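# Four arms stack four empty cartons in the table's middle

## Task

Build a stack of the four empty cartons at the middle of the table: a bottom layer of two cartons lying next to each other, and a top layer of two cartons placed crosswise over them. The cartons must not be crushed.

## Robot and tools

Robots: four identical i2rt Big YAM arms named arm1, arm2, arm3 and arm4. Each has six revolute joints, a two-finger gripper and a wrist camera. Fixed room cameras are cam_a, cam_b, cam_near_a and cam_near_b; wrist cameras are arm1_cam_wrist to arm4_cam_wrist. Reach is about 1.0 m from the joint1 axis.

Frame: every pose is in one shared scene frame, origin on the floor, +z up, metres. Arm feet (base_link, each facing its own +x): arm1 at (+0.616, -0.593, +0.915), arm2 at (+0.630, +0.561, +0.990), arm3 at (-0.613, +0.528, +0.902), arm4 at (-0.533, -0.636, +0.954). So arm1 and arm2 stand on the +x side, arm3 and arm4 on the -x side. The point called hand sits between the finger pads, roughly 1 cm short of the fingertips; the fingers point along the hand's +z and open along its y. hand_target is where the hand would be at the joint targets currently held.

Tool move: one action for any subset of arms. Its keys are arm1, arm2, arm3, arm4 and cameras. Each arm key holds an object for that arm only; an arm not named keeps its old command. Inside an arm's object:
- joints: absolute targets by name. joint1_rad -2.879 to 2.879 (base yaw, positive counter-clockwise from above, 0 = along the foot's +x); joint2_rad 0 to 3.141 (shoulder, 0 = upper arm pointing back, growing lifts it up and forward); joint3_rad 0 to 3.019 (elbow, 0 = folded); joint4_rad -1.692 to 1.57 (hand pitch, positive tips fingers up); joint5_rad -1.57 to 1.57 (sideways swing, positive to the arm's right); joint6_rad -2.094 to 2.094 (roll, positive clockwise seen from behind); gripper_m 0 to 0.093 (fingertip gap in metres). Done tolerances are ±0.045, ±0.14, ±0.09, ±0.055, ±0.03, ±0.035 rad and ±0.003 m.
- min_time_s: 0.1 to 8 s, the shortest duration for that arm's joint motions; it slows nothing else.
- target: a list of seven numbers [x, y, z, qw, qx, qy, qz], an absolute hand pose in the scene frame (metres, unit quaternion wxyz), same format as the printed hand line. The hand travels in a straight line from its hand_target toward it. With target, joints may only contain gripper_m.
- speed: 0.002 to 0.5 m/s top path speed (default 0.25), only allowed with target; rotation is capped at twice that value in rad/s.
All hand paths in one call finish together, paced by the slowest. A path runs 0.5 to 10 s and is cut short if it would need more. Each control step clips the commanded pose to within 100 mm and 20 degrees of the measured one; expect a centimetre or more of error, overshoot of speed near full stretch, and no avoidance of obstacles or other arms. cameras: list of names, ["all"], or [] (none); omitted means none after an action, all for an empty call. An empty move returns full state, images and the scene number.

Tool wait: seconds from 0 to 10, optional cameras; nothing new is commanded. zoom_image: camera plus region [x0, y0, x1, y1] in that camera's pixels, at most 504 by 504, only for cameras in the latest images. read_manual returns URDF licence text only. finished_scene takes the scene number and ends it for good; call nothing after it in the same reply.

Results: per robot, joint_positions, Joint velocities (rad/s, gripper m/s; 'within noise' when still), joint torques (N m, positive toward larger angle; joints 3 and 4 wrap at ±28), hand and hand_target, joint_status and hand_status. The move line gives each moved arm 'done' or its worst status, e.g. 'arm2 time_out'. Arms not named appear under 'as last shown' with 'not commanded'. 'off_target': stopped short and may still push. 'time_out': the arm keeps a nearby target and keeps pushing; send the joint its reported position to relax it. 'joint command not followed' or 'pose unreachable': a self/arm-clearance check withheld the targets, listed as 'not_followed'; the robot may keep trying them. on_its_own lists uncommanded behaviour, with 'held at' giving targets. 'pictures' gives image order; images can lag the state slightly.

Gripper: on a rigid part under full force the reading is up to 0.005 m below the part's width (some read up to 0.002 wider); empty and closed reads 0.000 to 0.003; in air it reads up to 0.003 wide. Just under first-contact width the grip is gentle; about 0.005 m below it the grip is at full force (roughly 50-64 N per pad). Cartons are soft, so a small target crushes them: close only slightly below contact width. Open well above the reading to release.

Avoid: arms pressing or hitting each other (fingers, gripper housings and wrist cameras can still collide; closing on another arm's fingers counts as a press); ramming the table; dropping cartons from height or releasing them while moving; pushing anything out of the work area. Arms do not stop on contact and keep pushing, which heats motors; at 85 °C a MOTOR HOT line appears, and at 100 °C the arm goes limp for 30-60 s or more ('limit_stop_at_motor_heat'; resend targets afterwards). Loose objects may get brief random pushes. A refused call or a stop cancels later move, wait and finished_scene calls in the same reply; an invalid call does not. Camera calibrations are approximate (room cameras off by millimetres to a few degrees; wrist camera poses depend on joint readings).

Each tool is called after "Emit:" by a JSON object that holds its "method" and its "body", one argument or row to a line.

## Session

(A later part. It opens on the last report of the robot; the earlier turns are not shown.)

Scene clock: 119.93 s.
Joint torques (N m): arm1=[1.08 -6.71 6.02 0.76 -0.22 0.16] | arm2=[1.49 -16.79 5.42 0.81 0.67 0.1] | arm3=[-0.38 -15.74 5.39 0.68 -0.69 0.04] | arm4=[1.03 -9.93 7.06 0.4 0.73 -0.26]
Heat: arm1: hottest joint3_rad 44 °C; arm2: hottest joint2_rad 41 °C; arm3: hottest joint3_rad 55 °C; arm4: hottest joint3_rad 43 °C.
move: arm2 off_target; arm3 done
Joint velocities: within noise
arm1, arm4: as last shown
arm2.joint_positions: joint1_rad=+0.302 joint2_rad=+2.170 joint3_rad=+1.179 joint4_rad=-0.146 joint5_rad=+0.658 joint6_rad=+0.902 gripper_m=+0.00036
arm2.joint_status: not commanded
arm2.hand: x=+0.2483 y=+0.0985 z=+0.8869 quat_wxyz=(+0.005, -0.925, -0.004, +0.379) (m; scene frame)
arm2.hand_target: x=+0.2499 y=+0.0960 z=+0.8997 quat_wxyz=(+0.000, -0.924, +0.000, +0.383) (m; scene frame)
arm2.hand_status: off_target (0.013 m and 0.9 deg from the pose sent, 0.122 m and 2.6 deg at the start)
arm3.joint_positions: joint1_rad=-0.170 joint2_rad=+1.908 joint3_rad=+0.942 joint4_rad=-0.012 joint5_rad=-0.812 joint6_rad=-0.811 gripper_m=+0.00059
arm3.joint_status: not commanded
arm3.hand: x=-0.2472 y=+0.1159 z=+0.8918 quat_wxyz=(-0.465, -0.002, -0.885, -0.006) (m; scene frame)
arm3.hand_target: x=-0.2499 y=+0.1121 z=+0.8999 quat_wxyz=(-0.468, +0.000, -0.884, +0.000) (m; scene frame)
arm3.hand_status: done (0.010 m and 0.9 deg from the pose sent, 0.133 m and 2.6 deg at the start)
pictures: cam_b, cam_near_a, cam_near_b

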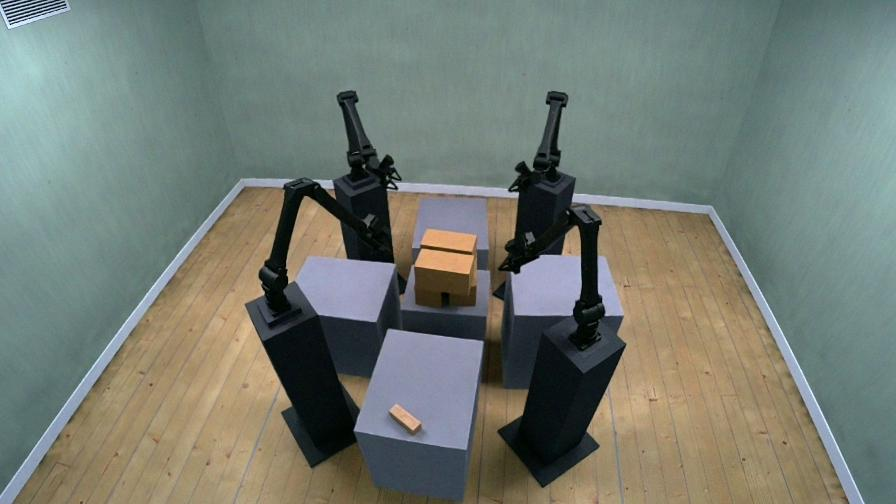

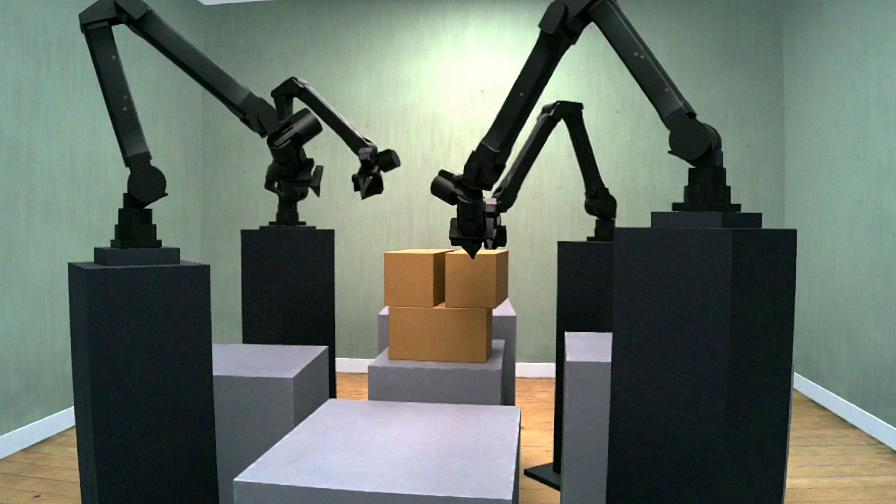

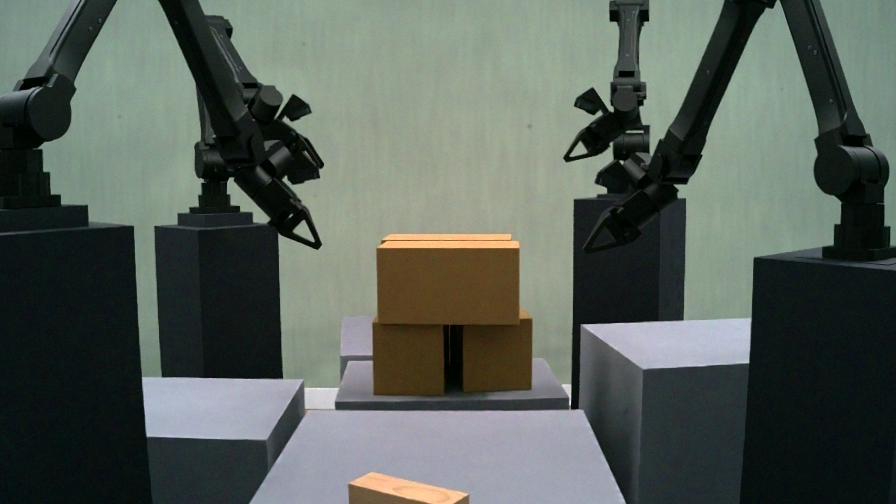

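Emit:
{"method": "move", "body": {
  "arm2": {"target":[0.26,0.05,0.78,0,-0.884,0,0.468],"speed":0.2,"joints":{"gripper_m":0.09}},
  "arm3": {"target":[-0.32,0.35,1.05,-0.468,0,-0.884,0],"speed":0.25}
}}

Emit:
{"method": "move", "body": {
  "arm2": {"target":[0.20,0.052,0.675,0,-0.884,0,0.468],"speed":0.12},
  "cameras": ["arm2_cam_wrist","cam_near_b"]
}}

Scene clock: 123.30 s.
Joint torques (N m): arm1=[1.14 -6.77 6.04 0.76 -0.22 0.16] | arm2=[1.9 -15.09 7.28 2.06 0.78 0] | arm3=[1.26 -4.54 8.69 1.03 -0.25 0.21] | arm4=[0.85 -9.93 7.04 0.42 0.73 -0.27]
Heat: arm1: hottest joint3_rad 44 °C; arm2: hottest joint2_rad 41 °C; arm3: hottest joint3_rad 54 °C; arm4: hottest joint3_rad 43 °C.
move: arm2 off_target; arm3 done
Joint velocities: within noise
arm1.joint_positions: joint1_rad=-0.194 joint2_rad=+1.230 joint3_rad=+0.614 joint4_rad=-0.272 joint5_rad=-0.766 joint6_rad=-0.716 gripper_m=+0.08991
arm1.joint_status: not commanded
arm1.hand: x=+0.3014 y=-0.3223 z=+1.0496 quat_wxyz=(-0.005, +0.883, -0.002, -0.470) (m; scene frame)
arm1.hand_target: x=+0.3001 y=-0.3300 z=+1.0499 quat_wxyz=(+0.000, +0.884, +0.000, -0.468) (m; scene frame)
arm1.hand_status: not commanded
arm2.joint_positions: joint1_rad=+0.390 joint2_rad=+2.496 joint3_rad=+1.322 joint4_rad=+0.094 joint5_rad=+0.849 joint6_rad=+0.913 gripper_m=+0.08992
arm2.joint_status: all done
arm2.hand: x=+0.2622 y=+0.0657 z=+0.7786 quat_wxyz=(+0.015, -0.888, -0.005, +0.460) (m; scene frame)
arm2.hand_target: x=+0.2604 y=+0.0504 z=+0.7804 quat_wxyz=(+0.000, -0.884, +0.000, +0.468) (m; scene frame)
arm2.hand_status: off_target (0.016 m and 2.1 deg from the pose sent, 0.118 m and 11.3 deg at the start)
arm3.joint_positions: joint1_rad=+0.027 joint2_rad=+0.904 joint3_rad=+0.433 joint4_rad=-0.346 joint5_rad=-0.681 joint6_rad=-0.596 gripper_m=+0.00059
arm3.joint_status: not commanded
arm3.hand: x=-0.3225 y=+0.3473 z=+1.0459 quat_wxyz=(-0.467, -0.003, -0.884, +0.001) (m; scene frame)
arm3.hand_target: x=-0.3200 y=+0.3501 z=+1.0500 quat_wxyz=(-0.468, +0.000, -0.884, +0.000) (m; scene frame)
arm3.hand_status: done (0.005 m and 0.4 deg from the pose sent, 0.292 m and 0.9 deg at the start)
arm4: as last shown
pictures: none

Scene clock: 125.23 s.
Joint torques (N m): arm1=[1.08 -6.77 6.05 0.79 -0.22 0.15] | arm2=[-0.03 -16.38 7.02 2.26 0.34 -0.08] | arm3=[1.26 -4.54 8.72 0.95 -0.24 0.21] | arm4=[0.97 -9.88 7.06 0.43 0.73 -0.25]
Heat: arm1: hottest joint3_rad 44 °C; arm2: hottest joint2_rad 41 °C; arm3: hottest joint3_rad 54 °C; arm4: hottest joint3_rad 43 °C.
move: arm2 off_target
Joint velocities: within noise
arm1, arm3, arm4: as last shown
arm2.joint_positions: joint1_rad=+0.312 joint2_rad=+2.775 joint3_rad=+1.564 joint4_rad=+0.221 joint5_rad=+0.806 joint6_rad=+0.805 gripper_m=+0.08992
arm2.joint_status: not commanded
arm2.hand: x=+0.2095 y=+0.0585 z=+0.6771 quat_wxyz=(+0.009, -0.887, -0.005, +0.463) (m; scene frame)
arm2.hand_target: x=+0.2002 y=+0.0522 z=+0.6755 quat_wxyz=(+0.000, -0.884, +0.000, +0.468) (m; scene frame)
arm2.hand_status: off_target (0.012 m and 1.4 deg from the pose sent, 0.122 m and 2.1 deg at the start)
arm3.joint_positions: joint1_rad=+0.027 joint2_rad=+0.904 joint3_rad=+0.433 joint4_rad=-0.346 joint5_rad=-0.681 joint6_rad=-0.595 gripper_m=+0.00059
pictures: arm2_cam_wrist, cam_near_b
camera_calibration:
arm2_cam_wrist: T_world_to_cam=[[-0.00286129, 0.999801, 0.0197607, -0.0707171], [0.939272, 0.00946818, -0.343043, 0.0400265], [-0.343161, 0.0175791, -0.939112, 0.831912], [0, 0, 0, 1]] pos_world=[0.247682, 0.0556998, 0.796386]

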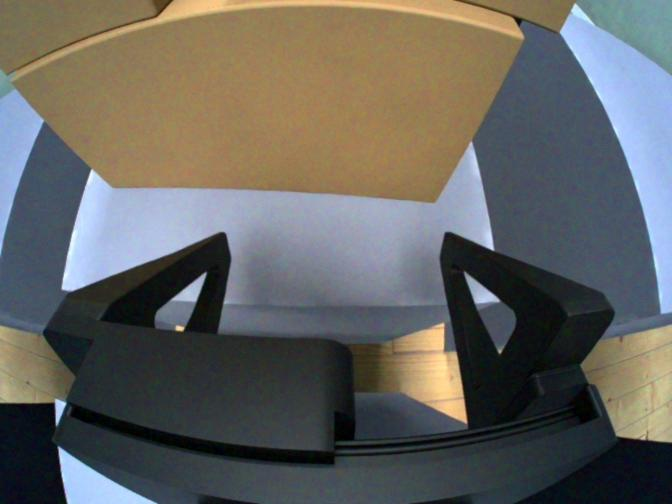

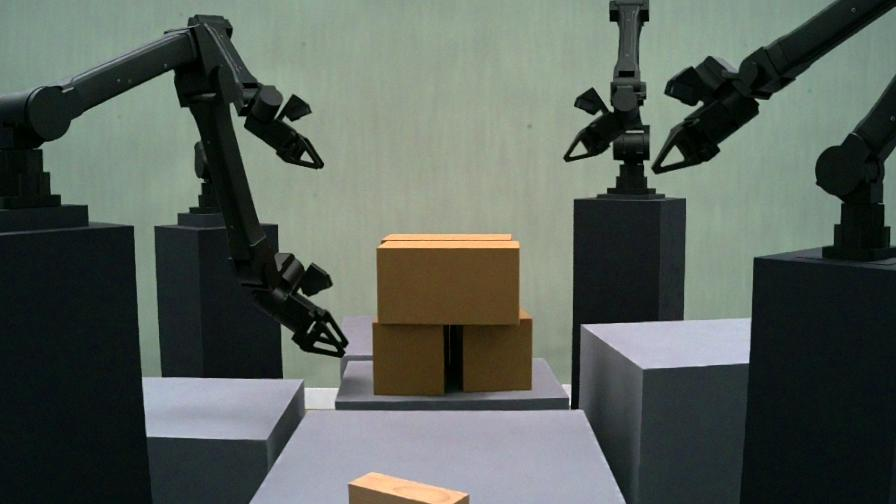

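Emit:
{"method": "move", "body": {
  "arm2": {"target":[0.112,0.048,0.678,0,-0.884,0,0.468],"speed":0.05},
  "cameras": ["cam_near_a","cam_near_b"]
}}

Emit:
{"method": "zoom_image", "body": {
  "camera": "cam_near_b",
  "region": [330, 180, 580, 420]
}}

Emit:
{"method": "zoom_image", "body": {
  "camera": "cam_near_a",
  "region": [340, 180, 540, 390]
}}

Scene clock: 128.47 s.
Joint torques (N m): arm1=[1.08 -6.71 6.04 0.76 -0.22 0.15] | arm2=[-0.21 -18.2 9.14 1.43 0.32 -0.1] | arm3=[1.26 -4.48 8.73 0.94 -0.24 0.21] | arm4=[0.91 -9.76 7.09 0.46 0.73 -0.25]
Heat: arm1: hottest joint3_rad 44 °C; arm2: hottest joint2_rad 41 °C; arm3: hottest joint3_rad 54 °C; arm4: hottest joint3_rad 43 °C.
move: arm2 off_target
Joint velocities: within noise
arm1, arm3, arm4: as last shown
arm2.joint_positions: joint1_rad=+0.199 joint2_rad=+2.828 joint3_rad=+1.729 joint4_rad=+0.219 joint5_rad=+0.732 joint6_rad=+0.674 gripper_m=+0.08992
arm2.joint_status: not commanded
arm2.hand: x=+0.1257 y=+0.0501 z=+0.6805 quat_wxyz=(+0.000, -0.885, -0.004, +0.465) (m; scene frame)
arm2.hand_target: x=+0.1124 y=+0.0486 z=+0.6785 quat_wxyz=(+0.000, -0.884, +0.000, +0.468) (m; scene frame)
arm2.hand_status: off_target (0.014 m and 0.6 deg from the pose sent, 0.098 m and 1.4 deg at the start)
pictures: cam_near_a, cam_near_b

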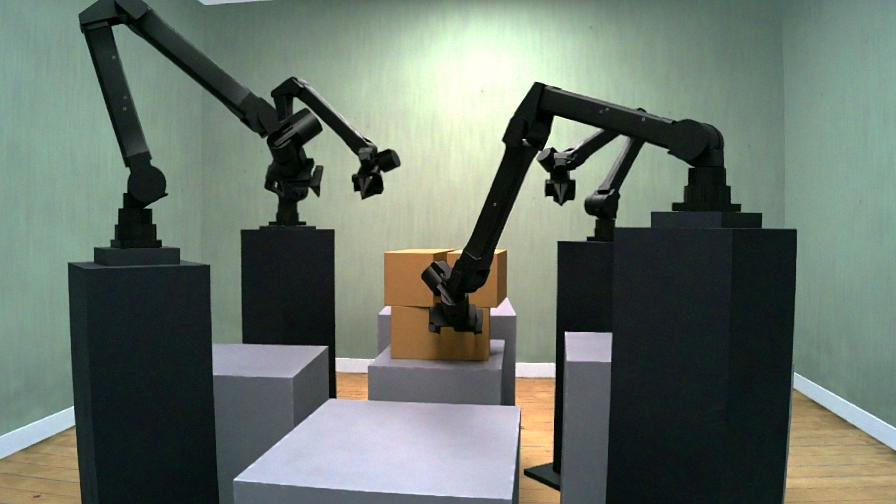

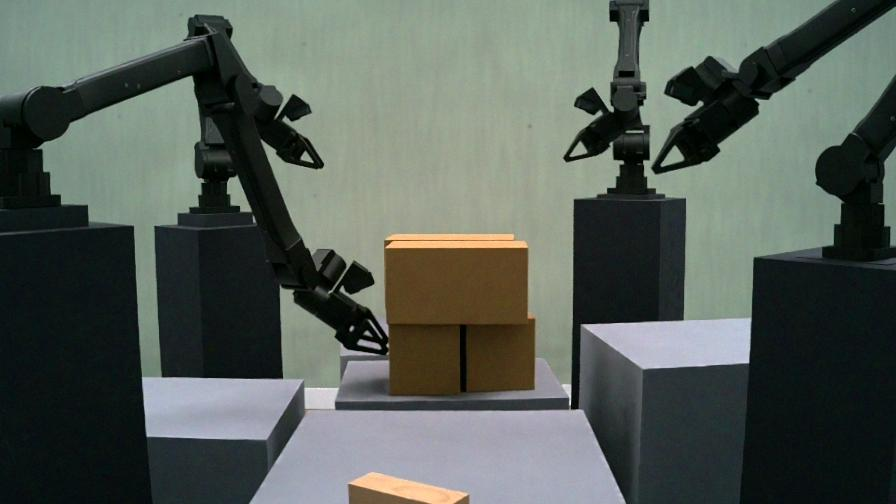

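Scaled by 2.016 from the camera's 896x504 image, which has a finer 1280x720 frame.

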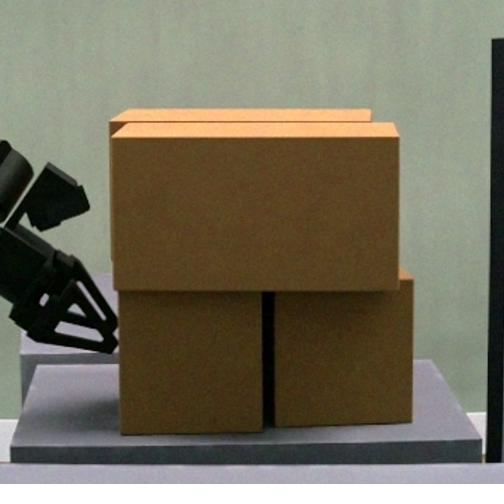

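Scaled by 2.400 from the camera's 896x504 image, which has a finer 1280x720 frame.

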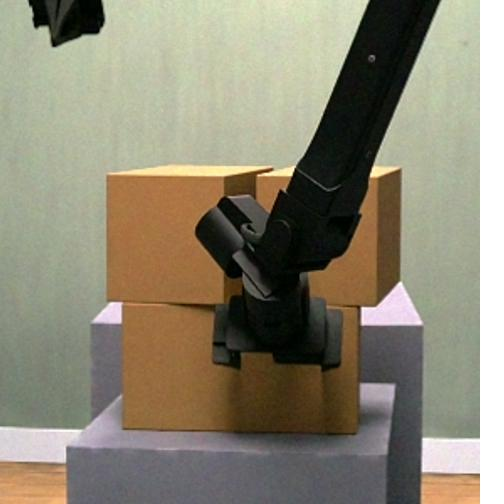

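Emit:
{"method": "move", "body": {
  "arm2": {"target":[0.26,0.05,0.70,0,-0.884,0,0.468],"speed":0.12}
}}

Emit:
{"method": "move", "body": {
  "arm2": {"target":[0.34,0.33,1.05,0,-0.884,0,0.468],"speed":0.25},
  "cameras": ["cam_near_a","cam_near_b","cam_b"]
}}

Emit:
{"method": "zoom_image", "body": {
  "camera": "cam_near_a",
  "region": [340, 180, 540, 390]
}}

Emit:
{"method": "zoom_image", "body": {
  "camera": "cam_b",
  "region": [360, 190, 540, 350]
}}

Scene clock: 131.47 s.
Joint torques (N m): arm1=[1.08 -6.71 6.04 0.76 -0.22 0.16] | arm2=[1.38 -19.08 3.38 0.72 0.7 0.1] | arm3=[1.26 -4.6 8.73 0.95 -0.24 0.21] | arm4=[0.85 -9.88 7.02 0.4 0.72 -0.24]
Heat: arm1: hottest joint3_rad 44 °C; arm2: hottest joint2_rad 41 °C; arm3: hottest joint3_rad 54 °C; arm4: hottest joint3_rad 43 °C.
move: arm2 off_target
Joint velocities: within noise
arm1, arm3: as last shown
arm2.joint_positions: joint1_rad=+0.395 joint2_rad=+2.735 joint3_rad=+1.480 joint4_rad=+0.197 joint5_rad=+0.850 joint6_rad=+0.904 gripper_m=+0.08992
arm2.joint_status: not commanded
arm2.hand: x=+0.2618 y=+0.0580 z=+0.6840 quat_wxyz=(+0.007, -0.886, -0.006, +0.464) (m; scene frame)
arm2.hand_target: x=+0.2599 y=+0.0500 z=+0.6997 quat_wxyz=(+0.000, -0.884, +0.000, +0.468) (m; scene frame)
arm2.hand_status: off_target (0.018 m and 1.2 deg from the pose sent, 0.136 m and 0.6 deg at the start)
arm4.joint_positions: joint1_rad=+0.310 joint2_rad=+1.432 joint3_rad=+0.724 joint4_rad=-0.486 joint5_rad=+0.925 joint6_rad=+1.142 gripper_m=+0.00018
arm4.joint_status: not commanded
arm4.hand: x=-0.2936 y=-0.2952 z=+1.0548 quat_wxyz=(-0.470, -0.014, -0.883, -0.008) (m; scene frame)
arm4.hand_target: x=-0.2997 y=-0.3000 z=+1.0501 quat_wxyz=(-0.468, +0.000, -0.884, +0.000) (m; scene frame)
arm4.hand_status: not commanded
pictures: none

Scene clock: 134.30 s.
Joint torques (N m): arm1=[1.14 -6.77 6.05 0.77 -0.22 0.15] | arm2=[0.15 -5.89 6.64 0.87 0.33 -0.05] | arm3=[1.2 -4.54 8.72 0.95 -0.24 0.21] | arm4=[1.14 -9.93 7.05 0.38 0.74 -0.26]
Heat: arm1: hottest joint3_rad 44 °C; arm2: hottest joint2_rad 41 °C; arm3: hottest joint3_rad 53 °C; arm4: hottest joint3_rad 43 °C.
move: arm2 done
Joint velocities: within noise
arm1, arm3, arm4: as last shown
arm2.joint_positions: joint1_rad=+0.257 joint2_rad=+1.330 joint3_rad=+0.415 joint4_rad=+0.000 joint5_rad=+0.774 joint6_rad=+0.740 gripper_m=+0.08992
arm2.joint_status: not commanded
arm2.hand: x=+0.3413 y=+0.3268 z=+1.0472 quat_wxyz=(-0.002, -0.883, +0.000, +0.469) (m; scene frame)
arm2.hand_target: x=+0.3400 y=+0.3301 z=+1.0499 quat_wxyz=(+0.000, -0.884, +0.000, +0.468) (m; scene frame)
arm2.hand_status: done (0.004 m and 0.2 deg from the pose sent, 0.463 m and 1.2 deg at the start)
pictures: cam_b, cam_near_a, cam_near_b

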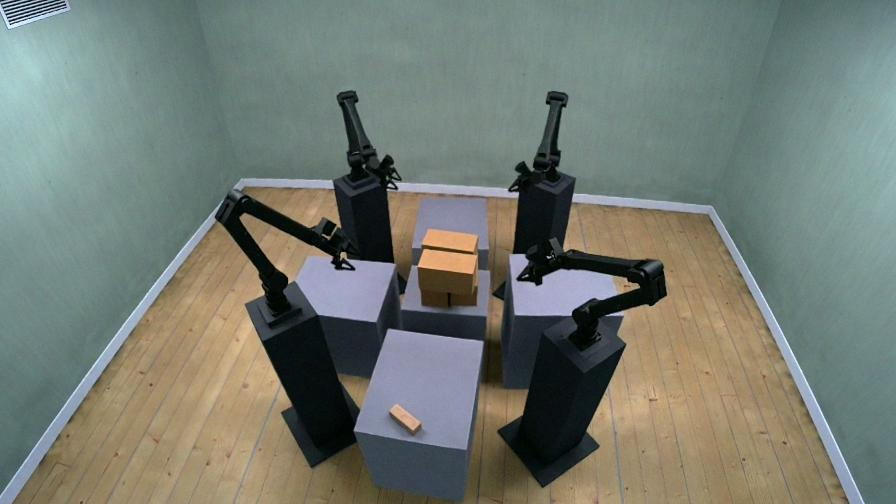

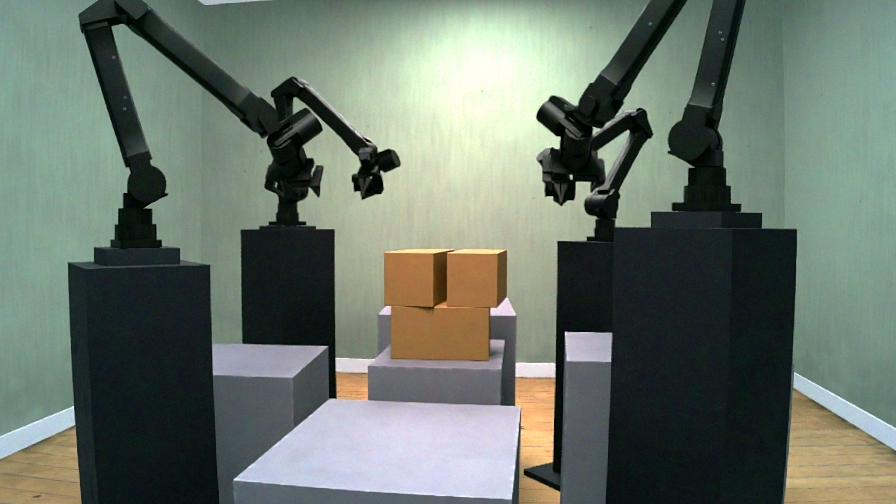

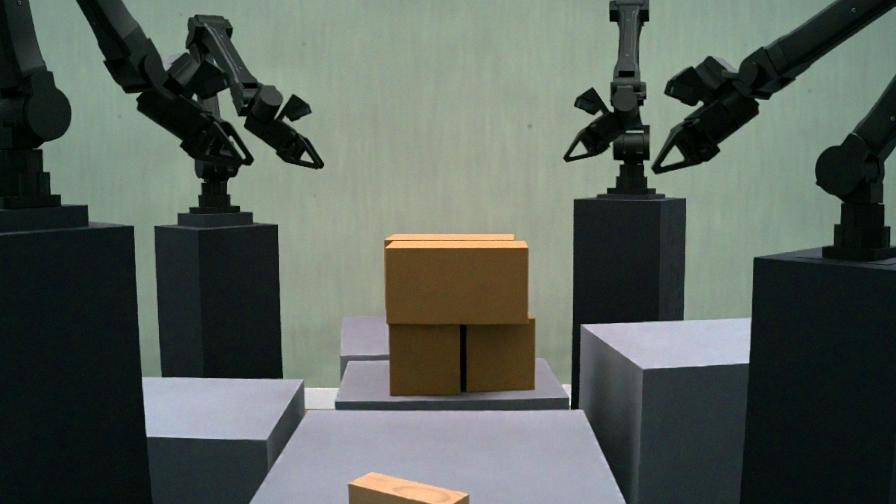

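Scaled by 2.400 from the camera's 896x504 image, which has a finer 1280x720 frame.

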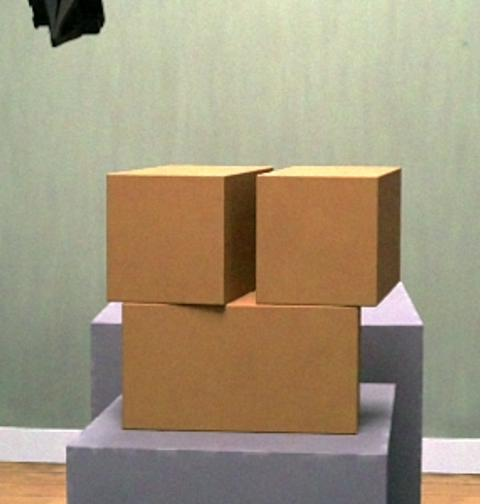

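Scaled by 2.800 from the camera's 896x504 image, which has a finer 1280x720 frame.

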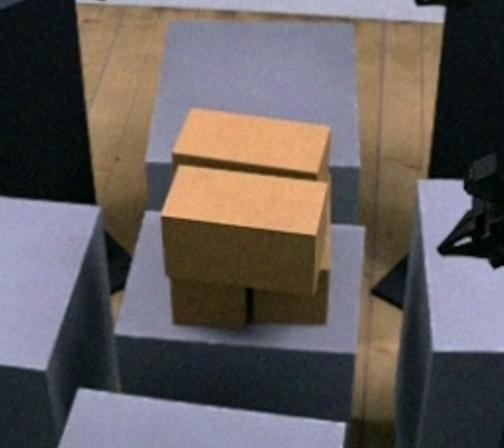

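Emit:
{"method": "finished_scene", "body": {
  "scene": 2
}}

The scene is finished: the task was done.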